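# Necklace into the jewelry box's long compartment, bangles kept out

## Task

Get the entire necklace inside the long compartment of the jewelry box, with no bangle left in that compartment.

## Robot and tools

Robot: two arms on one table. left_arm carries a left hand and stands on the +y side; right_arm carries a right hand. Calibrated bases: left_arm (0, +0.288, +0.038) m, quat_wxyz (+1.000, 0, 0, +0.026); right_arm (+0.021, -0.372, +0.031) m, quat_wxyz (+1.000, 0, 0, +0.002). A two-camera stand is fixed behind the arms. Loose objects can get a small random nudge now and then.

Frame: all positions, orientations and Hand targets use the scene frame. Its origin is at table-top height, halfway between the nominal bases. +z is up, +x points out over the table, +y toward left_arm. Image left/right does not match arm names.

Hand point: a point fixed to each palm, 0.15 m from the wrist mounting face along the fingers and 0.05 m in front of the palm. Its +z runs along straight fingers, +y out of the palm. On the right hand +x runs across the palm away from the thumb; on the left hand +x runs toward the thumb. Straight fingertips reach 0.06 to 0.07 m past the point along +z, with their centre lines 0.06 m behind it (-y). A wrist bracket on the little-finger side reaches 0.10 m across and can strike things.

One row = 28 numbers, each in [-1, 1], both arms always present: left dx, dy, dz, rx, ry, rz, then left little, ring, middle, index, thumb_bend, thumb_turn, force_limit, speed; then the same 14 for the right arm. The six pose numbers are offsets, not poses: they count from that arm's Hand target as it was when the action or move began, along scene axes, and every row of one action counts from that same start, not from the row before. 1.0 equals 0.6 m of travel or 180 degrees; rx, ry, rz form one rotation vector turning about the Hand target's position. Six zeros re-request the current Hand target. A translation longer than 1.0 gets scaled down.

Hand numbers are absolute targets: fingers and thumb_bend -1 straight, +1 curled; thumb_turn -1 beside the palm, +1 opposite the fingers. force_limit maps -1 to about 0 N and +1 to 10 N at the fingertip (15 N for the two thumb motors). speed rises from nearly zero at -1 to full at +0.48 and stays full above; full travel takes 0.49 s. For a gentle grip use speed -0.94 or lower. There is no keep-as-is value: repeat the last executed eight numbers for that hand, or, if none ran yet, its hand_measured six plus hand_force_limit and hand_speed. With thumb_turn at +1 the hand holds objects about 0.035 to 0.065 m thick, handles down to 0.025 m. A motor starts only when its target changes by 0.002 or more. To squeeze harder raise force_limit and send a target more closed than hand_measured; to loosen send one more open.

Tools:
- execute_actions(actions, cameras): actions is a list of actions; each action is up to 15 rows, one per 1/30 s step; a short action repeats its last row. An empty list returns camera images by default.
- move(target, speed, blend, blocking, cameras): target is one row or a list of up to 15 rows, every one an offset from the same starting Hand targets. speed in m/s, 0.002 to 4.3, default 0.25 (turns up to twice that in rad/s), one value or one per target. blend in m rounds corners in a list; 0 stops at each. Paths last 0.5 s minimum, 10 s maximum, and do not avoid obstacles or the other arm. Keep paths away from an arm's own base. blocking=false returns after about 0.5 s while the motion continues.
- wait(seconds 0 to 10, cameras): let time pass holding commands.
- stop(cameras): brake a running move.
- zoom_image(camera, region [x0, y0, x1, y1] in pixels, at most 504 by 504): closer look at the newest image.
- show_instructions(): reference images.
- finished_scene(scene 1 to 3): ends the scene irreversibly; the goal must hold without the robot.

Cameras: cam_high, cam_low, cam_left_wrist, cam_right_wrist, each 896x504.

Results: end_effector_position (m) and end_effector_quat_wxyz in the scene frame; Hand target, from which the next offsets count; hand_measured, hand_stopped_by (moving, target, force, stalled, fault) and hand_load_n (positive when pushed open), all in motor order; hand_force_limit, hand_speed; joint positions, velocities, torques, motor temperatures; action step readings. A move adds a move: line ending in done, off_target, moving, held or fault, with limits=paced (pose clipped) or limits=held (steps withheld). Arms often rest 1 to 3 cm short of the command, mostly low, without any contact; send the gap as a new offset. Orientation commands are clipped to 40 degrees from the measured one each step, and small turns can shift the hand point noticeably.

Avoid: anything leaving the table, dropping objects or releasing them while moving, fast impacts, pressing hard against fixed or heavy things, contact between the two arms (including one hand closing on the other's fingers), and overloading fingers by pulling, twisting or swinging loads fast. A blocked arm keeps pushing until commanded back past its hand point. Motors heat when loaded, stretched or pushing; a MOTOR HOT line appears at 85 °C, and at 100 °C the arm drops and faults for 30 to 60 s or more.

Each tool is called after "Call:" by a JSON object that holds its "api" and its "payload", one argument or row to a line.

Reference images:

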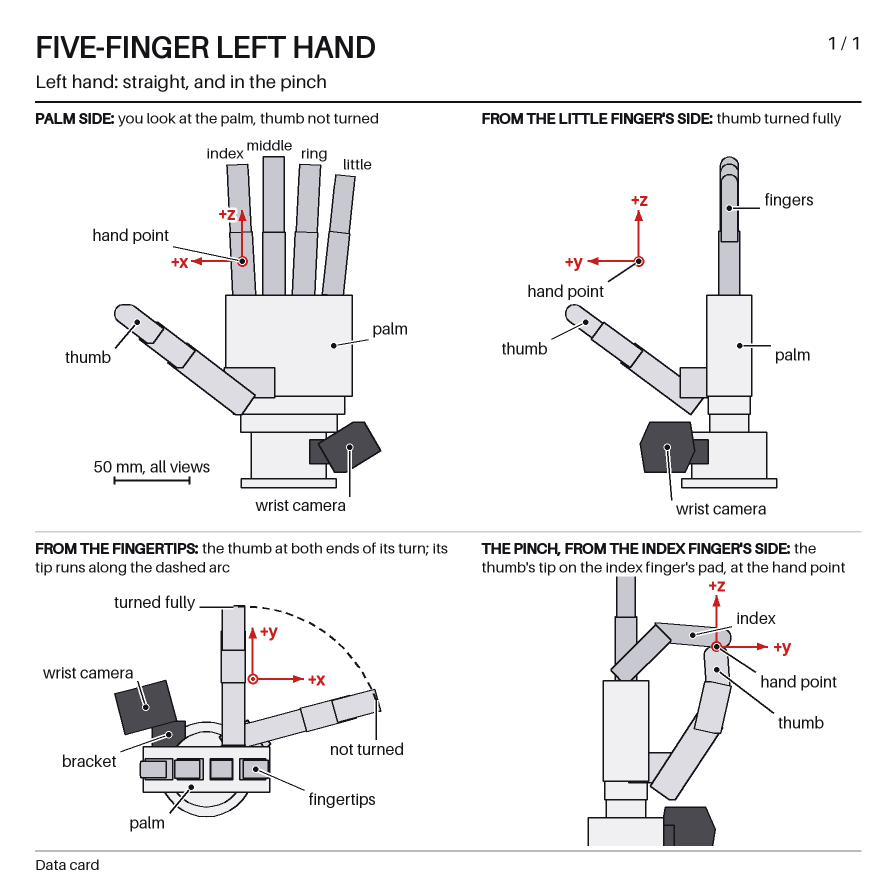

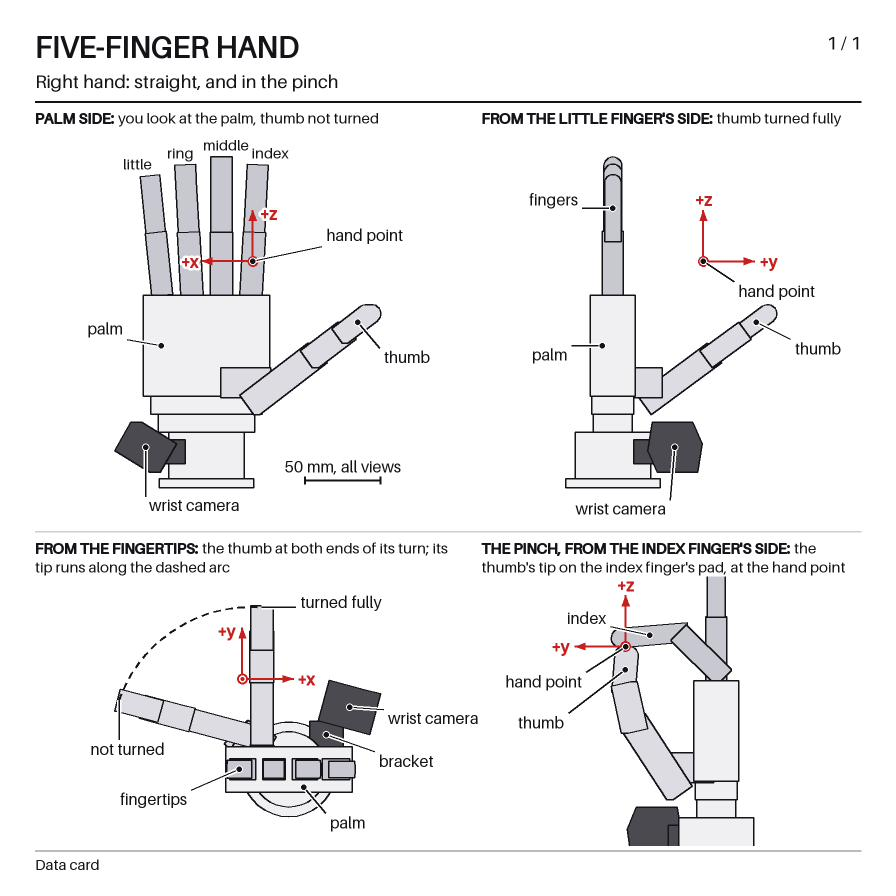

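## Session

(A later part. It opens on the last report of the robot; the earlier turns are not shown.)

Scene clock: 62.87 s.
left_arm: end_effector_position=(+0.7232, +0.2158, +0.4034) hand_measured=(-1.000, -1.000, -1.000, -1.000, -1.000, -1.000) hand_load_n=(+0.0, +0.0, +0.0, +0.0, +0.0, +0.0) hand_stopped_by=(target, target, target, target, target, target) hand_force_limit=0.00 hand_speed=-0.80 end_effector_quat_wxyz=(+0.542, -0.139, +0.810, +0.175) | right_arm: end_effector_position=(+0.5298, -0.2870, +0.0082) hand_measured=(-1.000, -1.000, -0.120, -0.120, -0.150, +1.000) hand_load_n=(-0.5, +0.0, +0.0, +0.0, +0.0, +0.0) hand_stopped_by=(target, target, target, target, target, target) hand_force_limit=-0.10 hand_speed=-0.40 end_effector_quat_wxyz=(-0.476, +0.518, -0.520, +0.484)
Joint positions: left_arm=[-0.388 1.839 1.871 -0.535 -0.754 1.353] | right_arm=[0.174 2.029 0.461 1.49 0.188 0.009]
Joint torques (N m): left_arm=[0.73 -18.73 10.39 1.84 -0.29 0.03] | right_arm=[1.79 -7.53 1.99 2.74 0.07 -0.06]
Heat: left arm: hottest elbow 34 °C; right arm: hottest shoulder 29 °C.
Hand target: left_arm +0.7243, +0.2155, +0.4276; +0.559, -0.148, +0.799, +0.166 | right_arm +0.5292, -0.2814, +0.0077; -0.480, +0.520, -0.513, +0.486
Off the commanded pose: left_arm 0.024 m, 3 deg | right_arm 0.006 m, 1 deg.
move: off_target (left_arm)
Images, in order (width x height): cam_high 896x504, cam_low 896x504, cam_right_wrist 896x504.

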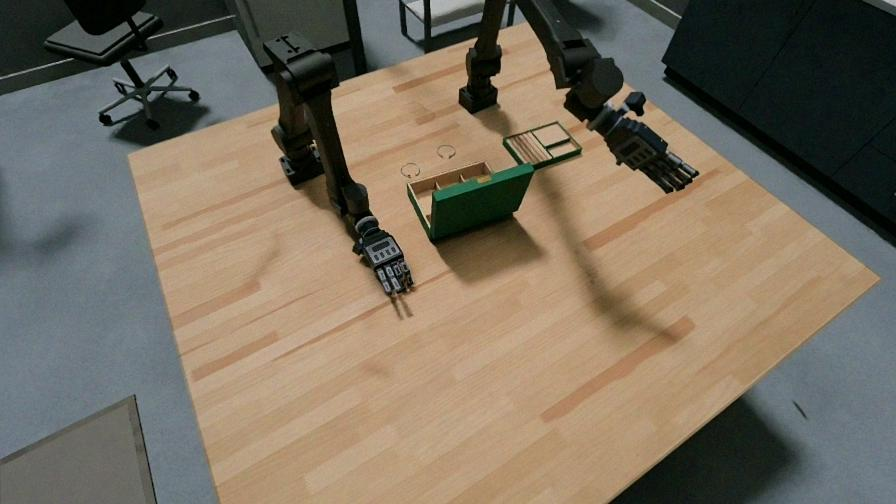

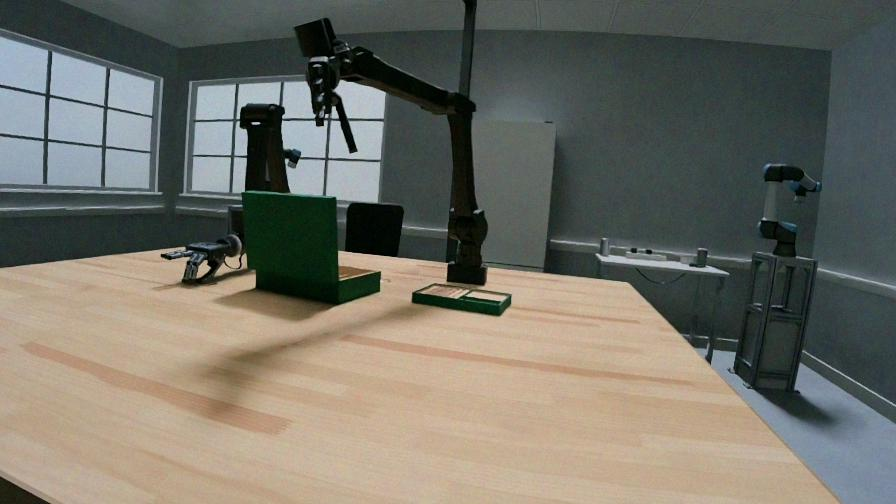

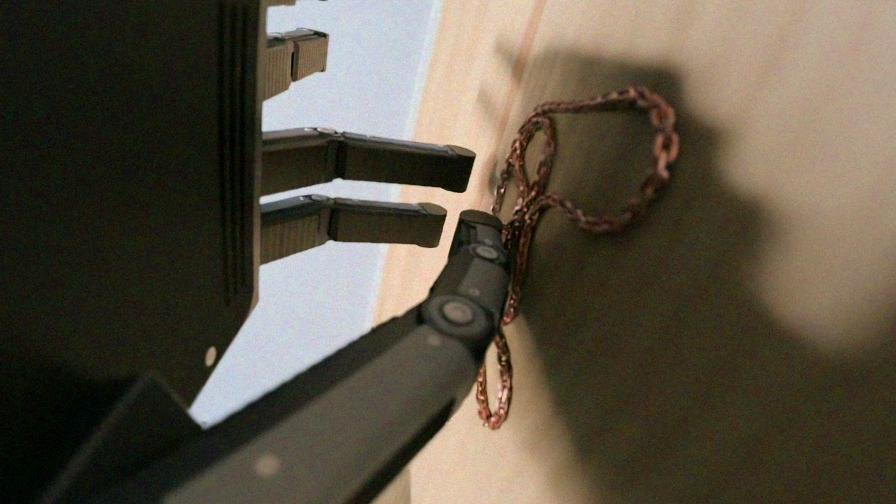

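Call:
{"api": "move", "payload": {
  "target": [
    [0,0,0,0,0,0,-1,-1,-1,-1,-1,-1,0,-0.8,-0.03,-0.003,0.03,0,0,0,-1,-1,-0.12,-0.12,-0.15,1,-0.1,-0.4],
    [0,0,0,0,0,0,-1,-1,-1,-1,-1,-1,0,-0.8,-0.014,-0.003,-0.0,0,0,0,-1,-1,-0.12,-0.12,-0.15,1,-0.1,-0.4]
  ],
  "speed": 0.06,
  "cameras": ["cam_high","cam_right_wrist","cam_low"]
}}

Call:
{"api": "zoom_image", "payload": {
  "camera": "cam_low",
  "region": [155, 240, 230, 300]
}}

Scene clock: 65.20 s.
left_arm: end_effector_position=(+0.7232, +0.2158, +0.4034) hand_measured=(-1.000, -1.000, -1.000, -1.000, -1.000, -1.000) hand_load_n=(+0.0, +0.0, +0.0, +0.0, +0.0, +0.0) hand_stopped_by=(target, target, target, target, target, target) hand_force_limit=0.00 hand_speed=-0.80 end_effector_quat_wxyz=(+0.542, -0.139, +0.810, +0.175) | right_arm: end_effector_position=(+0.5160, -0.2880, +0.0068) hand_measured=(-1.000, -1.000, -0.120, -0.120, -0.150, +1.000) hand_load_n=(+0.0, +0.0, +0.0, +0.0, +0.0, +0.0) hand_stopped_by=(target, target, target, target, target, target) hand_force_limit=-0.10 hand_speed=-0.40 end_effector_quat_wxyz=(-0.474, +0.520, -0.522, +0.483)
Joint positions: left_arm=[-0.388 1.839 1.871 -0.535 -0.754 1.353] | right_arm=[0.179 2.027 0.426 1.514 0.193 0.009]
Joint torques (N m): left_arm=[0.44 -18.73 10.4 1.78 -0.32 0.03] | right_arm=[1.38 -7.06 2.7 2.71 -0.14 -0.06]
Heat: left arm: hottest elbow 35 °C; right arm: hottest shoulder 29 °C.
Hand target: left_arm +0.7243, +0.2155, +0.4276; +0.559, -0.148, +0.799, +0.166 | right_arm +0.5208, -0.2832, +0.0077; -0.480, +0.520, -0.513, +0.486
Off the commanded pose: left_arm 0.024 m, 3 deg | right_arm 0.007 m, 1 deg.
move: off_target (left_arm)
Images, in order (width x height): cam_high 896x504, cam_low 896x504, cam_right_wrist 896x504.

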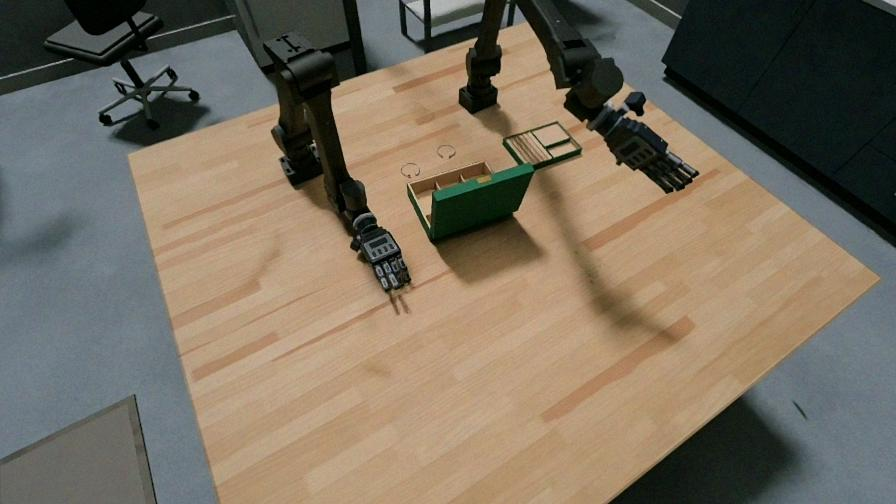

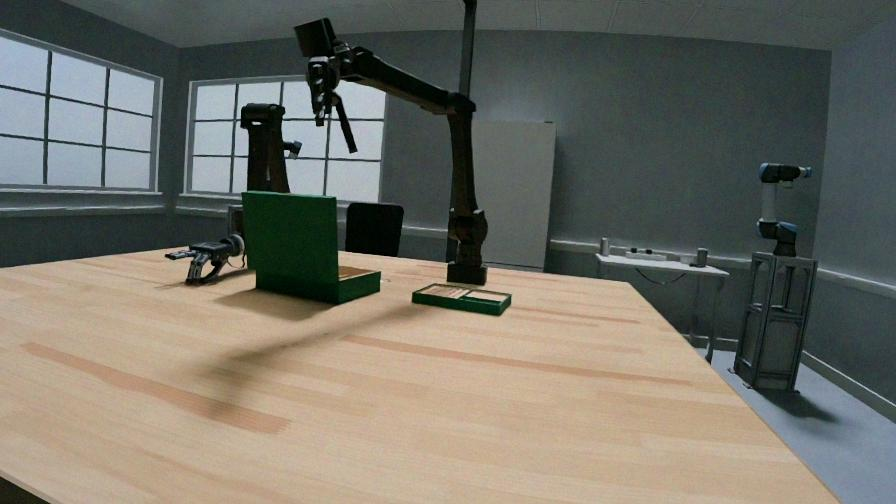

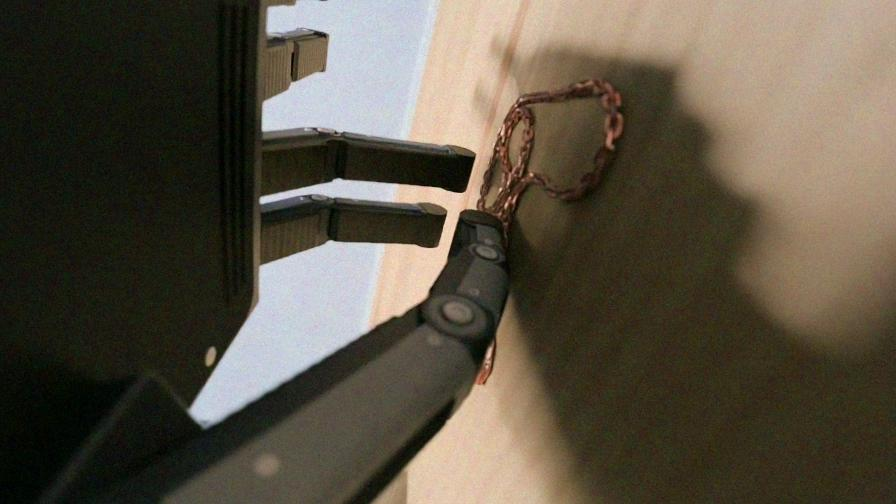

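Scaled by 6.720 from the camera's 896x504 image, which has a finer 1280x720 frame.

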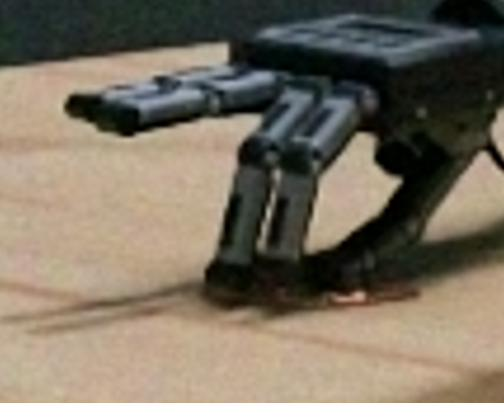

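Call:
{"api": "move", "payload": {
  "target": [0,0,0,0,0,0,-1,-1,-1,-1,-1,-1,0,-0.8,0,0.0,-0.010,0,0,0,-1,-1,0.0,0.0,-0.15,1,-0.1,-0.4],
  "speed": 0.04,
  "cameras": ["cam_right_wrist","cam_low"]
}}

Call:
{"api": "zoom_image", "payload": {
  "camera": "cam_low",
  "region": [155, 240, 230, 300]
}}

Scene clock: 66.63 s.
left_arm: end_effector_position=(+0.7232, +0.2158, +0.4034) hand_measured=(-1.000, -1.000, -1.000, -1.000, -1.000, -1.000) hand_load_n=(+0.0, +0.0, +0.0, +0.0, +0.0, +0.0) hand_stopped_by=(target, target, target, target, target, target) hand_force_limit=0.00 hand_speed=-0.80 end_effector_quat_wxyz=(+0.542, -0.139, +0.810, +0.175) | right_arm: end_effector_position=(+0.5190, -0.2874, +0.0065) hand_measured=(-1.000, -1.000, +0.000, +0.000, -0.150, +1.000) hand_load_n=(-0.5, +0.0, +0.0, +0.0, -1.5, +0.0) hand_stopped_by=(target, target, target, target, target, target) hand_force_limit=-0.10 hand_speed=-0.40 end_effector_quat_wxyz=(+0.479, -0.516, +0.519, -0.486)
Joint positions: left_arm=[-0.388 1.839 1.871 -0.535 -0.754 1.353] | right_arm=[0.179 2.046 0.434 1.541 0.192 0.009]
Joint torques (N m): left_arm=[0.56 -18.67 10.48 1.78 -0.32 0.03] | right_arm=[1.32 -7 2.37 2.41 -0.11 -0.06]
Heat: left arm: hottest elbow 35 °C; right arm: hottest shoulder 29 °C.
Hand target: left_arm +0.7243, +0.2155, +0.4276; +0.559, -0.148, +0.799, +0.166 | right_arm +0.5208, -0.2832, +0.0017; +0.480, -0.520, +0.513, -0.486
Off the commanded pose: left_arm 0.024 m, 3 deg | right_arm 0.007 m, 1 deg.
joint sent to its limit (right arm) — joint 4 (wrist pitch), upper limit. The joint targets still meet the commanded pose.
move: off_target (left_arm)
Images, in order (width x height): cam_low 896x504, cam_right_wrist 896x504.

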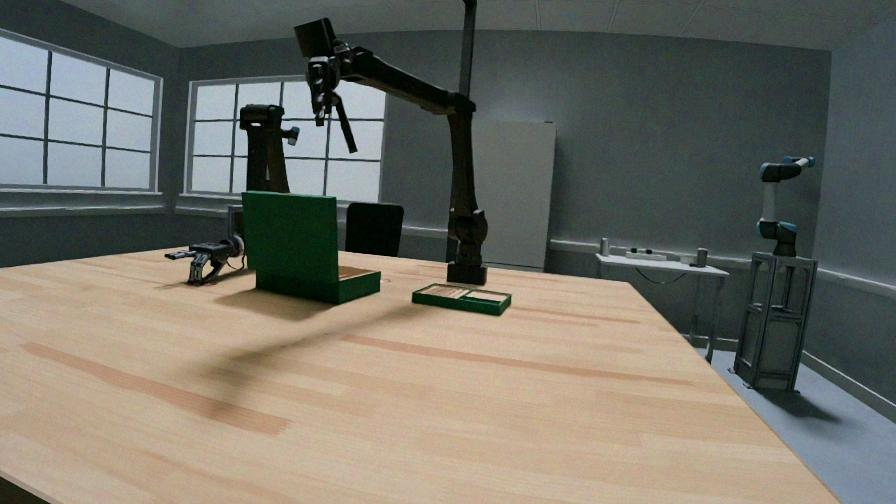

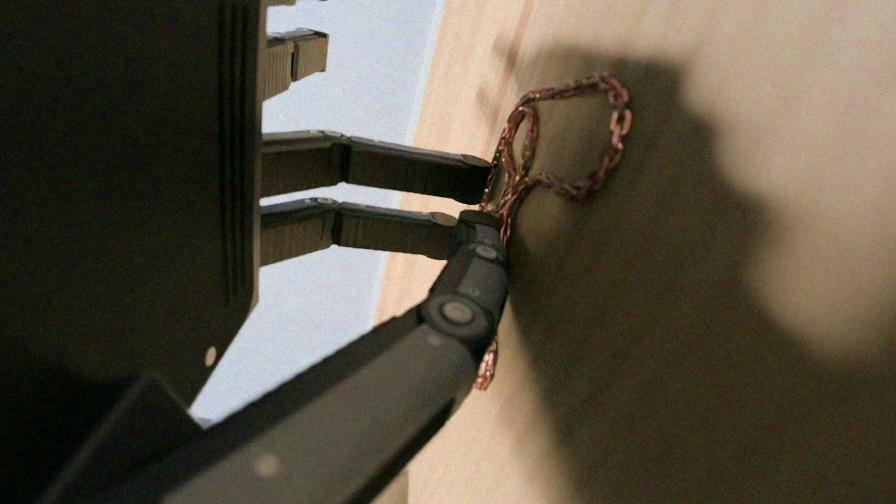

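Scaled by 6.720 from the camera's 896x504 image, which has a finer 1280x720 frame.

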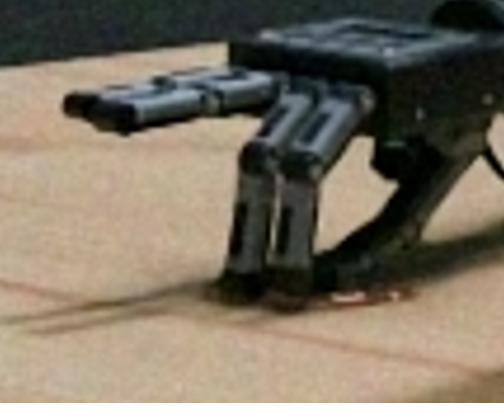

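Call:
{"api": "move", "payload": {
  "target": [0,0,0,0,0,0,-1,-1,-1,-1,-1,-1,0,-0.8,0,0.0,-0.009,0,0,0,-1,-1,0.7,0.7,-0.15,1,0.0,-0.7],
  "speed": 0.04,
  "cameras": ["cam_right_wrist","cam_low"]
}}

Call:
{"api": "zoom_image", "payload": {
  "camera": "cam_low",
  "region": [155, 240, 230, 300]
}}

Scene clock: 67.83 s.
left_arm: end_effector_position=(+0.7232, +0.2158, +0.4034) hand_measured=(-1.000, -1.000, -1.000, -1.000, -1.000, -1.000) hand_load_n=(+0.0, +0.0, +0.0, +0.0, +0.0, +0.0) hand_stopped_by=(target, target, target, target, target, target) hand_force_limit=0.00 hand_speed=-0.80 end_effector_quat_wxyz=(+0.542, -0.139, +0.810, +0.175) | right_arm: end_effector_position=(+0.5225, -0.2867, +0.0071) hand_measured=(-1.000, -1.000, +0.260, +0.272, -0.150, +1.000) hand_load_n=(+0.0, +0.0, +13.0, +3.0, +1.5, -2.0) hand_stopped_by=(target, target, force, force, target, target) hand_force_limit=0.00 hand_speed=-0.70 end_effector_quat_wxyz=(+0.481, -0.513, +0.517, -0.487)
Joint positions: left_arm=[-0.388 1.839 1.871 -0.535 -0.754 1.353] | right_arm=[0.179 2.054 0.443 1.548 0.192 0.009]
Joint torques (N m): left_arm=[0.62 -18.67 10.4 1.78 -0.31 0.04] | right_arm=[1.38 -6.53 2.03 2.07 -0.12 -0.04]
Heat: left arm: hottest elbow 35 °C; right arm: hottest shoulder 29 °C.
Hand target: left_arm +0.7243, +0.2155, +0.4276; +0.559, -0.148, +0.799, +0.166 | right_arm +0.5207, -0.2832, -0.0038; +0.480, -0.520, +0.513, -0.486
Off the commanded pose: left_arm 0.024 m, 3 deg | right_arm 0.012 m, 1 deg.
joint sent to its limit (right arm) — joint 4 (wrist pitch), upper limit. The joint targets still meet the commanded pose.
move: off_target (left_arm, right_arm)
Images, in order (width x height): cam_low 896x504, cam_right_wrist 896x504.

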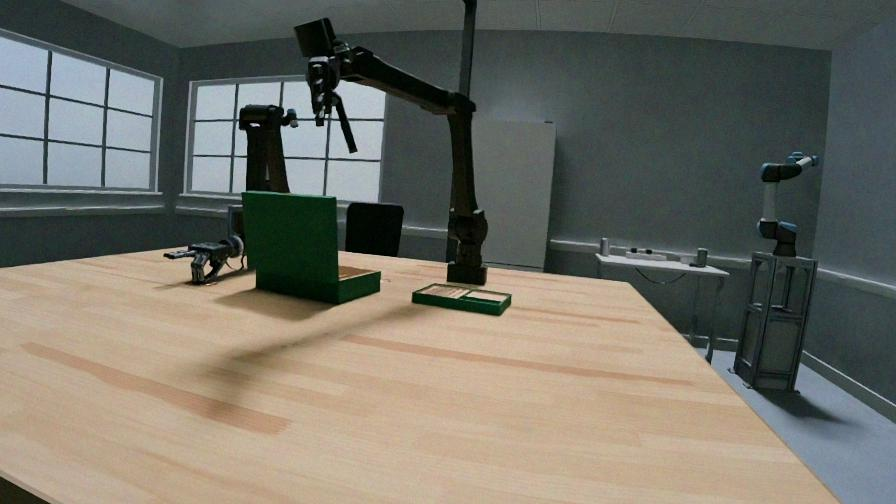

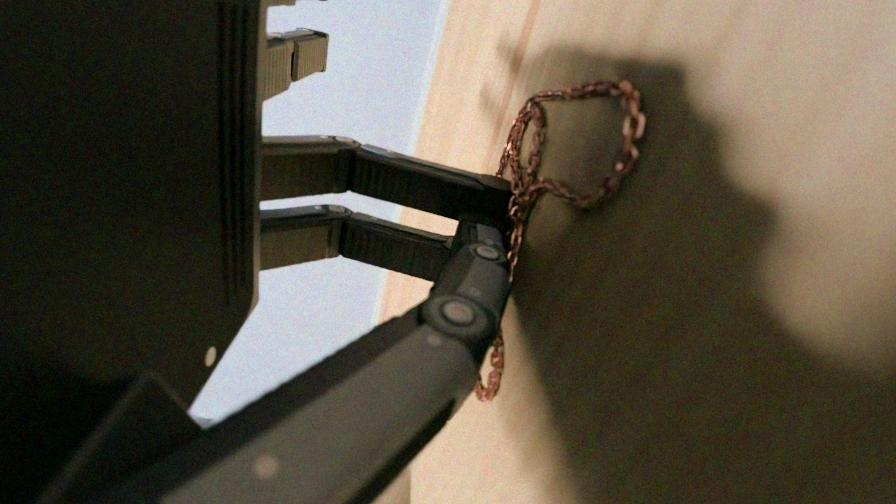

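Scaled by 6.720 from the camera's 896x504 image, which has a finer 1280x720 frame.

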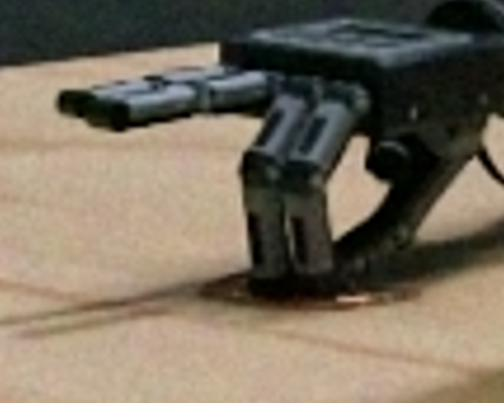

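Call:
{"api": "move", "payload": {
  "target": [0,0,0,0,0,0,-1,-1,-1,-1,-1,-1,0,-0.8, 0,0,0.1,0,0,0,-1,-1,0.7,0.7,-0.15,1,0.0,-0.7],
  "speed": 0.06,
  "cameras": ["cam_high","cam_low","cam_right_wrist"]
}}

Scene clock: 71.60 s.
left_arm: end_effector_position=(+0.7232, +0.2158, +0.4034) hand_measured=(-1.000, -1.000, -1.000, -1.000, -1.000, -1.000) hand_load_n=(-0.5, +0.0, +0.0, +0.0, +0.0, +0.0) hand_stopped_by=(target, target, target, target, target, target) hand_force_limit=0.00 hand_speed=-0.80 end_effector_quat_wxyz=(+0.542, -0.139, +0.810, +0.175) | right_arm: end_effector_position=(+0.5226, -0.2867, +0.0513) hand_measured=(-1.000, -1.000, +0.260, +0.272, -0.150, +1.000) hand_load_n=(-0.5, +0.0, +13.0, +3.0, +2.0, -2.0) hand_stopped_by=(target, target, force, force, target, target) hand_force_limit=0.00 hand_speed=-0.70 end_effector_quat_wxyz=(+0.478, -0.516, +0.519, -0.486)
Joint positions: left_arm=[-0.388 1.839 1.871 -0.535 -0.754 1.353] | right_arm=[0.179 1.841 0.415 1.354 0.192 0.009]
Joint torques (N m): left_arm=[0.62 -18.49 10.48 1.76 -0.3 0.06] | right_arm=[1.38 -8.94 2.54 1.42 -0.11 -0.06]
Heat: left arm: hottest elbow 35 °C; right arm: hottest shoulder 29 °C.
Hand target: left_arm +0.7243, +0.2155, +0.4276; +0.559, -0.148, +0.799, +0.166 | right_arm +0.5208, -0.2832, +0.0563; +0.480, -0.520, +0.513, -0.486
Off the commanded pose: left_arm 0.024 m, 3 deg | right_arm 0.006 m, 1 deg.
move: off_target (left_arm)
Images, in order (width x height): cam_high 896x504, cam_low 896x504, cam_right_wrist 896x504.

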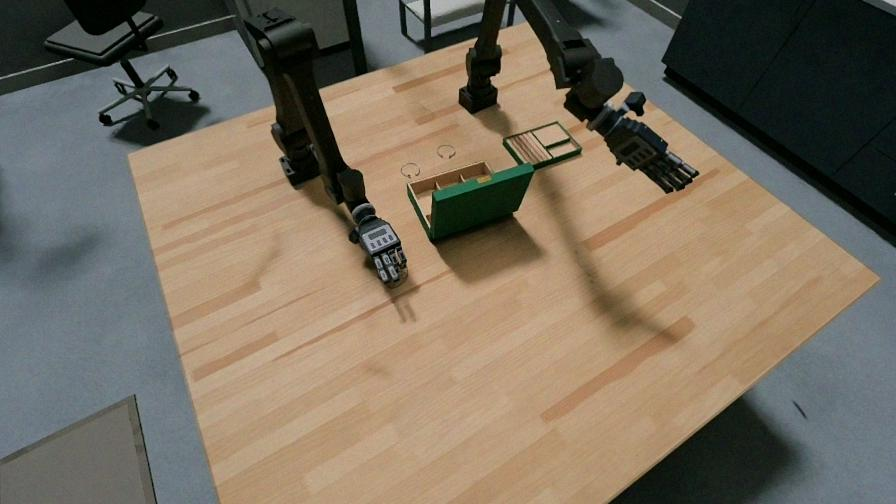

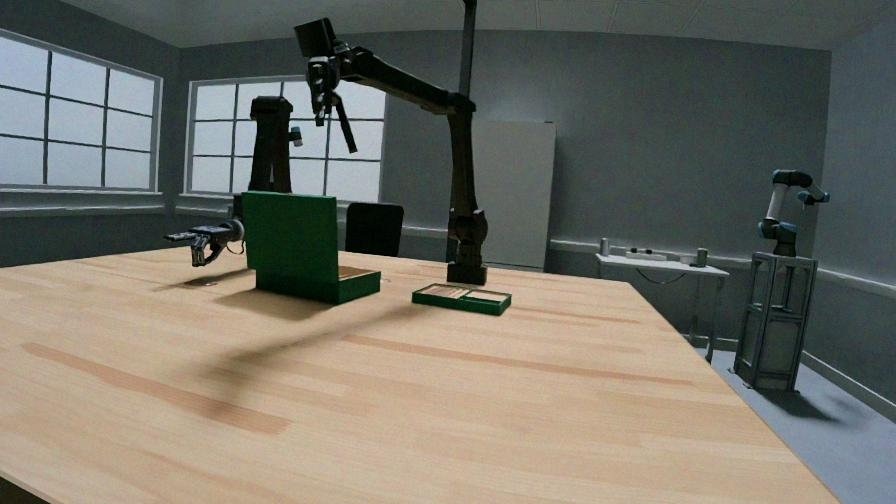

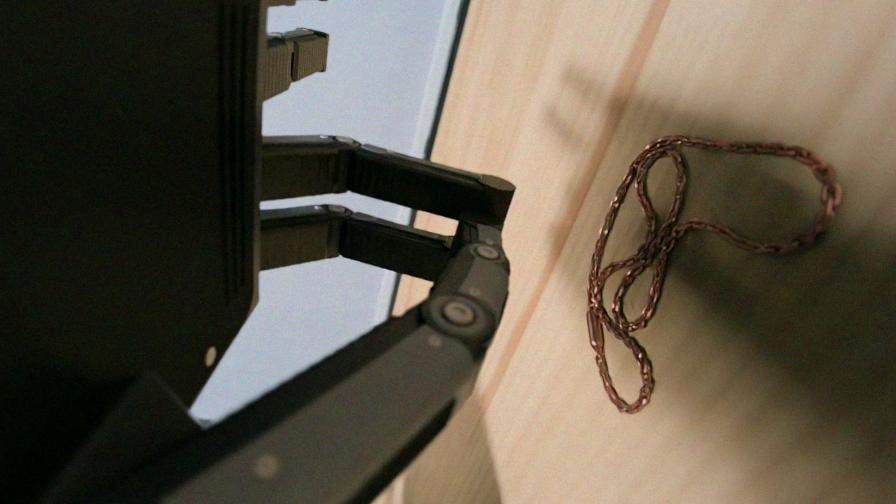

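Call:
{"api": "move", "payload": {
  "target": [0,0,0,0,0,0,-1,-1,-1,-1,-1,-1,0,-0.8, 0,0,0.1,0,0,0,-1,-1,-0.15,-0.15,-0.07,1,-0.2,0.2],
  "speed": 0.2,
  "cameras": ["cam_high","cam_right_wrist"]
}}

Call:
{"api": "zoom_image", "payload": {
  "camera": "cam_high",
  "region": [350, 230, 450, 330]
}}

Scene clock: 74.80 s.
left_arm: end_effector_position=(+0.7232, +0.2158, +0.4034) hand_measured=(-1.000, -1.000, -1.000, -1.000, -1.000, -1.000) hand_load_n=(+0.0, +0.5, +0.0, +0.0, +0.0, +0.0) hand_stopped_by=(target, target, target, target, target, target) hand_force_limit=0.00 hand_speed=-0.80 end_effector_quat_wxyz=(+0.542, -0.139, +0.810, +0.175) | right_arm: end_effector_position=(+0.5190, -0.2873, +0.1086) hand_measured=(-1.000, -1.000, -0.150, -0.150, -0.070, +1.000) hand_load_n=(+0.0, -0.5, +0.0, +0.0, +0.0, +0.0) hand_stopped_by=(target, target, target, target, target, target) hand_force_limit=-0.20 hand_speed=0.20 end_effector_quat_wxyz=(-0.476, +0.518, -0.520, +0.484)
Joint positions: left_arm=[-0.388 1.839 1.871 -0.535 -0.754 1.353] | right_arm=[0.179 1.568 0.406 1.082 0.192 0.009]
Joint torques (N m): left_arm=[0.56 -18.73 10.47 1.73 -0.31 0.02] | right_arm=[1.38 -7.53 5.23 1.46 -0.11 -0.06]
Heat: left arm: hottest elbow 35 °C; right arm: hottest shoulder 29 °C.
Hand target: left_arm +0.7243, +0.2155, +0.4276; +0.559, -0.148, +0.799, +0.166 | right_arm +0.5208, -0.2832, +0.1164; -0.480, +0.520, -0.513, +0.486
Off the commanded pose: left_arm 0.024 m, 3 deg | right_arm 0.009 m, 1 deg.
move: off_target (left_arm)
Images, in order (width x height): cam_high 896x504, cam_right_wrist 896x504.

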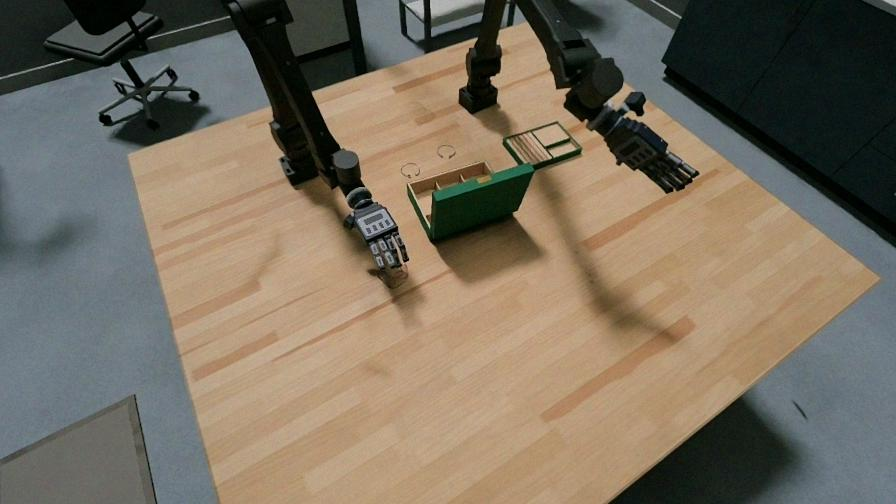

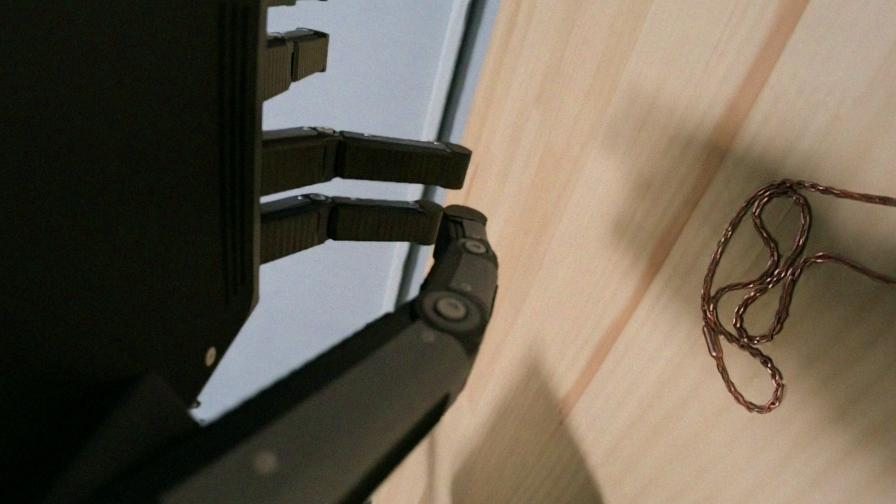

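Scaled by 5.040 from the camera's 896x504 image, which has a finer 1280x720 frame.

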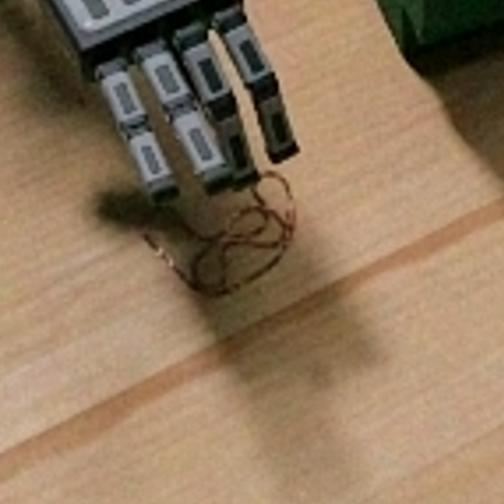

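Call:
{"api": "move", "payload": {
  "target": [
    [0,0,0,0,0,0,-1,-1,-1,-1,-1,-1,0,-0.8, -0.0233,0.022,0,0,0,0,-1,-1,-0.18,-0.18,-0.05,1,-0.2,0.2],
    [0,0,0,0,0,0,-1,-1,-1,-1,-1,-1,0,-0.8, -0.0233,0.022,-0.14,0,0,0,-1,-1,-0.18,-0.18,-0.05,1,-0.2,0.2]
  ],
  "speed": 0.12,
  "cameras": ["cam_low","cam_high","cam_right_wrist"]
}}

Call:
{"api": "zoom_image", "payload": {
  "camera": "cam_high",
  "region": [350, 230, 450, 330]
}}

Scene clock: 80.20 s.
left_arm: end_effector_position=(+0.7232, +0.2158, +0.4034) hand_measured=(-1.000, -1.000, -1.000, -1.000, -1.000, -1.000) hand_load_n=(+0.0, +0.0, +0.0, +0.5, +0.0, +0.0) hand_stopped_by=(target, target, target, target, target, target) hand_force_limit=0.00 hand_speed=-0.80 end_effector_quat_wxyz=(+0.542, -0.139, +0.810, +0.175) | right_arm: end_effector_position=(+0.5014, -0.2770, +0.0294) hand_measured=(-1.000, -1.000, -0.180, -0.180, -0.050, +1.000) hand_load_n=(+0.0, +0.0, +0.0, +0.0, +0.0, +0.0) hand_stopped_by=(target, target, target, target, target, target) hand_force_limit=-0.20 hand_speed=0.20 end_effector_quat_wxyz=(-0.472, +0.522, -0.521, +0.483)
Joint positions: left_arm=[-0.388 1.839 1.871 -0.535 -0.754 1.353] | right_arm=[0.225 1.914 0.377 1.445 0.239 0.009]
Joint torques (N m): left_arm=[0.62 -18.67 10.39 1.83 -0.3 0.03] | right_arm=[1.73 -6.53 3.23 2.76 0.07 -0.02]
Heat: left arm: hottest elbow 35 °C; right arm: hottest shoulder 29 °C.
Hand target: left_arm +0.7243, +0.2155, +0.4276; +0.559, -0.148, +0.799, +0.166 | right_arm +0.5068, -0.2700, +0.0324; -0.480, +0.520, -0.513, +0.486
Off the commanded pose: left_arm 0.024 m, 3 deg | right_arm 0.009 m, 1 deg.
move: off_target (left_arm)
Images, in order (width x height): cam_high 896x504, cam_low 896x504, cam_right_wrist 896x504.

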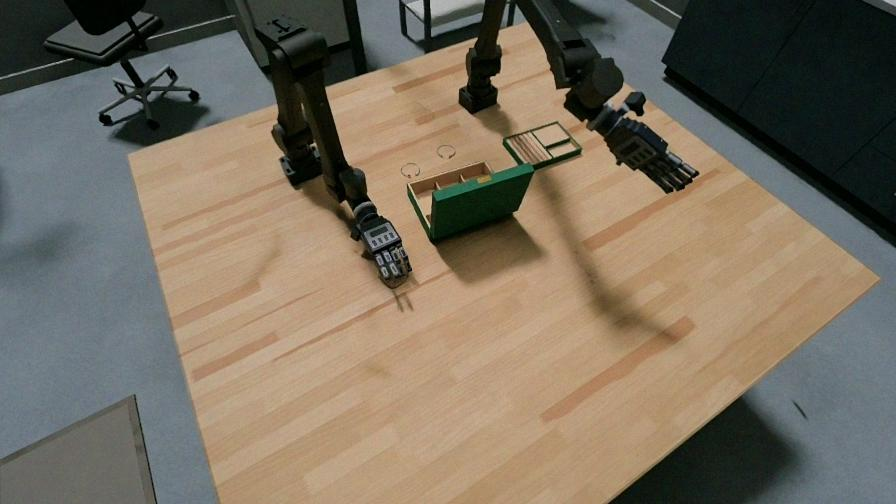

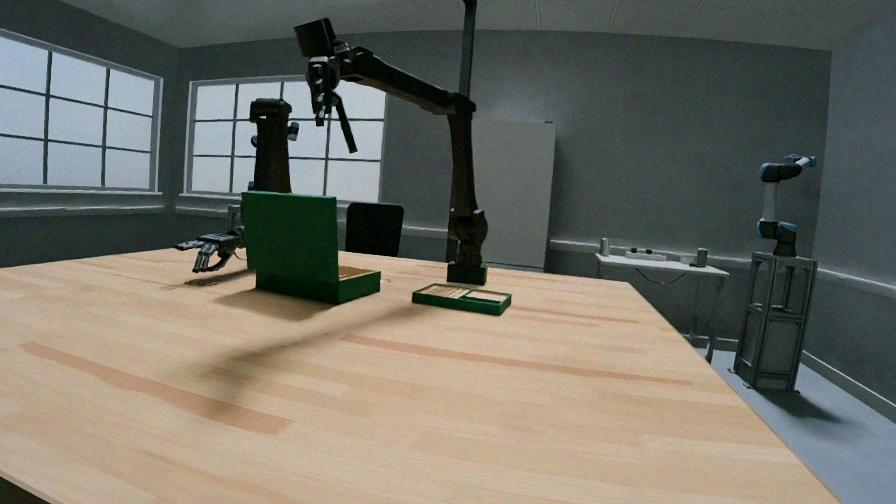

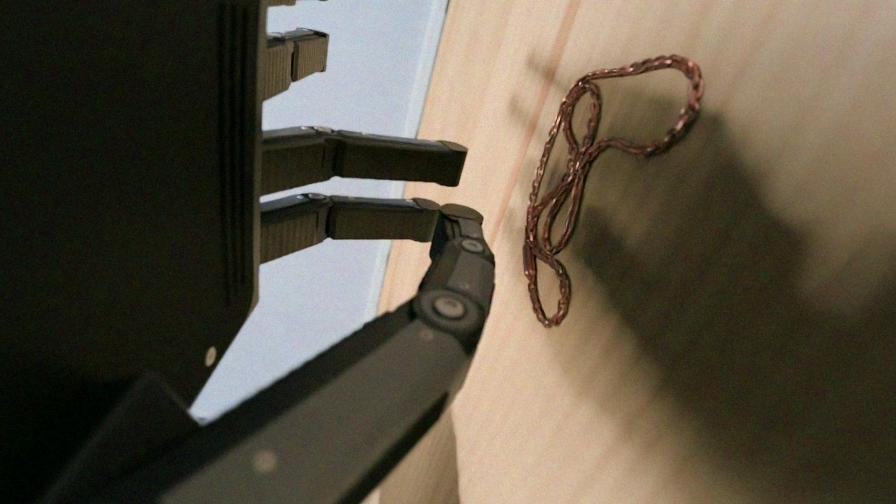

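Scaled by 5.040 from the camera's 896x504 image, which has a finer 1280x720 frame.

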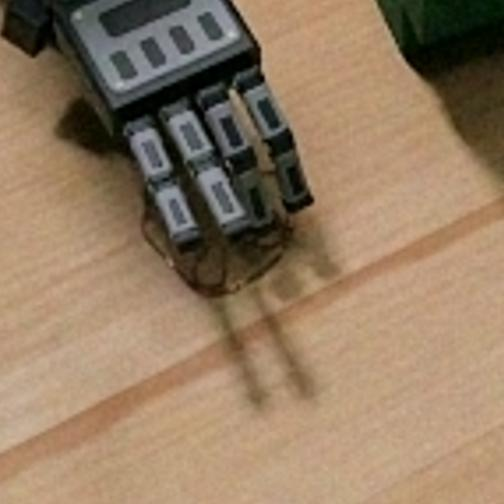

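Call:
{"api": "move", "payload": {
  "target": [0,0,0,0,0,0,-1,-1,-1,-1,-1,-1,0,-0.8, 0,0,-0.034,0,0,0,-1,-1,-0.18,-0.18,-0.05,1,-0.2,0.2],
  "speed": 0.08,
  "cameras": ["cam_high","cam_right_wrist"]
}}

Call:
{"api": "zoom_image", "payload": {
  "camera": "cam_high",
  "region": [350, 230, 450, 330]
}}

Scene clock: 81.77 s.
left_arm: end_effector_position=(+0.7232, +0.2158, +0.4034) hand_measured=(-1.000, -1.000, -1.000, -1.000, -1.000, -1.000) hand_load_n=(+0.0, +0.0, +0.0, +0.0, +0.0, +0.0) hand_stopped_by=(target, target, target, target, target, target) hand_force_limit=0.00 hand_speed=-0.80 end_effector_quat_wxyz=(+0.542, -0.139, +0.810, +0.175) | right_arm: end_effector_position=(+0.5017, -0.2769, +0.0094) hand_measured=(-1.000, -1.000, -0.180, -0.180, -0.050, +1.000) hand_load_n=(+0.0, +0.0, +0.0, +0.0, +0.5, +0.5) hand_stopped_by=(target, target, target, target, target, target) hand_force_limit=-0.20 hand_speed=0.20 end_effector_quat_wxyz=(-0.472, +0.522, -0.521, +0.483)
Joint positions: left_arm=[-0.388 1.839 1.871 -0.535 -0.754 1.353] | right_arm=[0.225 2.011 0.393 1.527 0.239 0.009]
Joint torques (N m): left_arm=[0.56 -18.37 10.44 1.77 -0.29 0.03] | right_arm=[1.73 -6.89 2.62 2.73 0.08 -0.02]
Heat: left arm: hottest elbow 35 °C; right arm: hottest shoulder 29 °C.
Hand target: left_arm +0.7243, +0.2155, +0.4276; +0.559, -0.148, +0.799, +0.166 | right_arm +0.5068, -0.2700, +0.0119; -0.480, +0.520, -0.513, +0.486
Off the commanded pose: left_arm 0.024 m, 3 deg | right_arm 0.009 m, 1 deg.
move: off_target (left_arm)
Images, in order (width x height): cam_high 896x504, cam_right_wrist 896x504.

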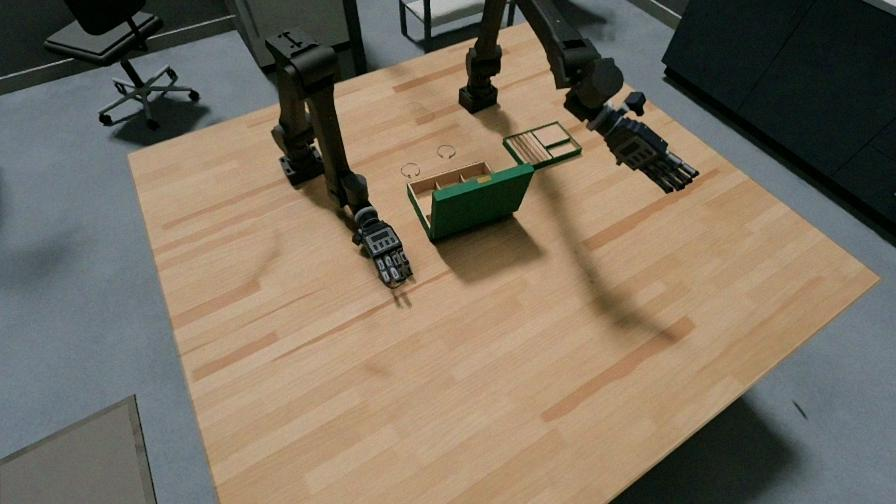

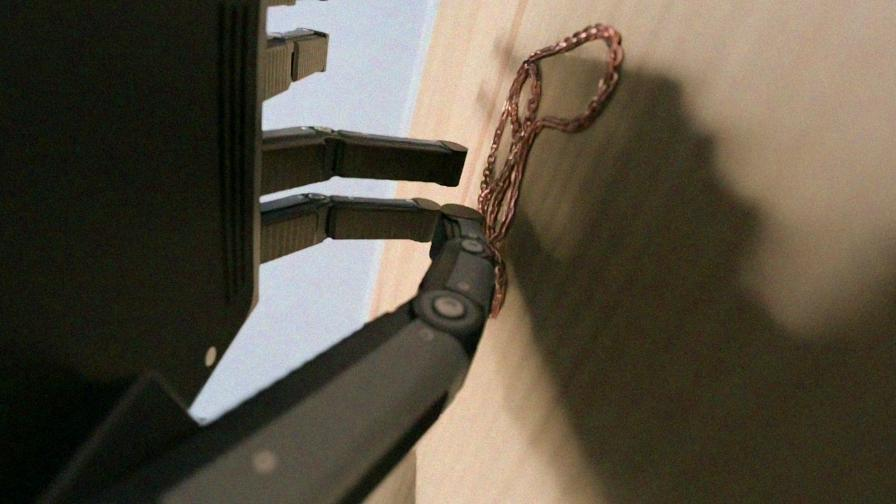

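Scaled by 5.040 from the camera's 896x504 image, which has a finer 1280x720 frame.

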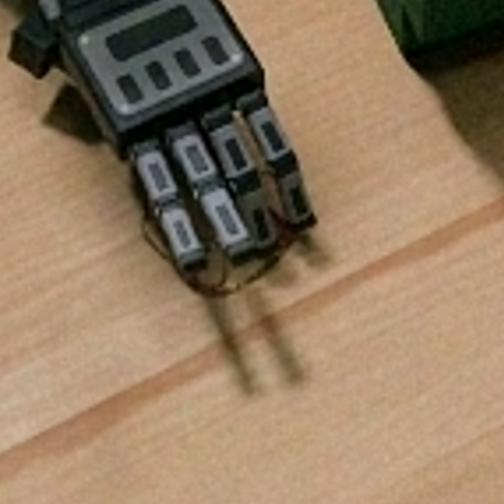

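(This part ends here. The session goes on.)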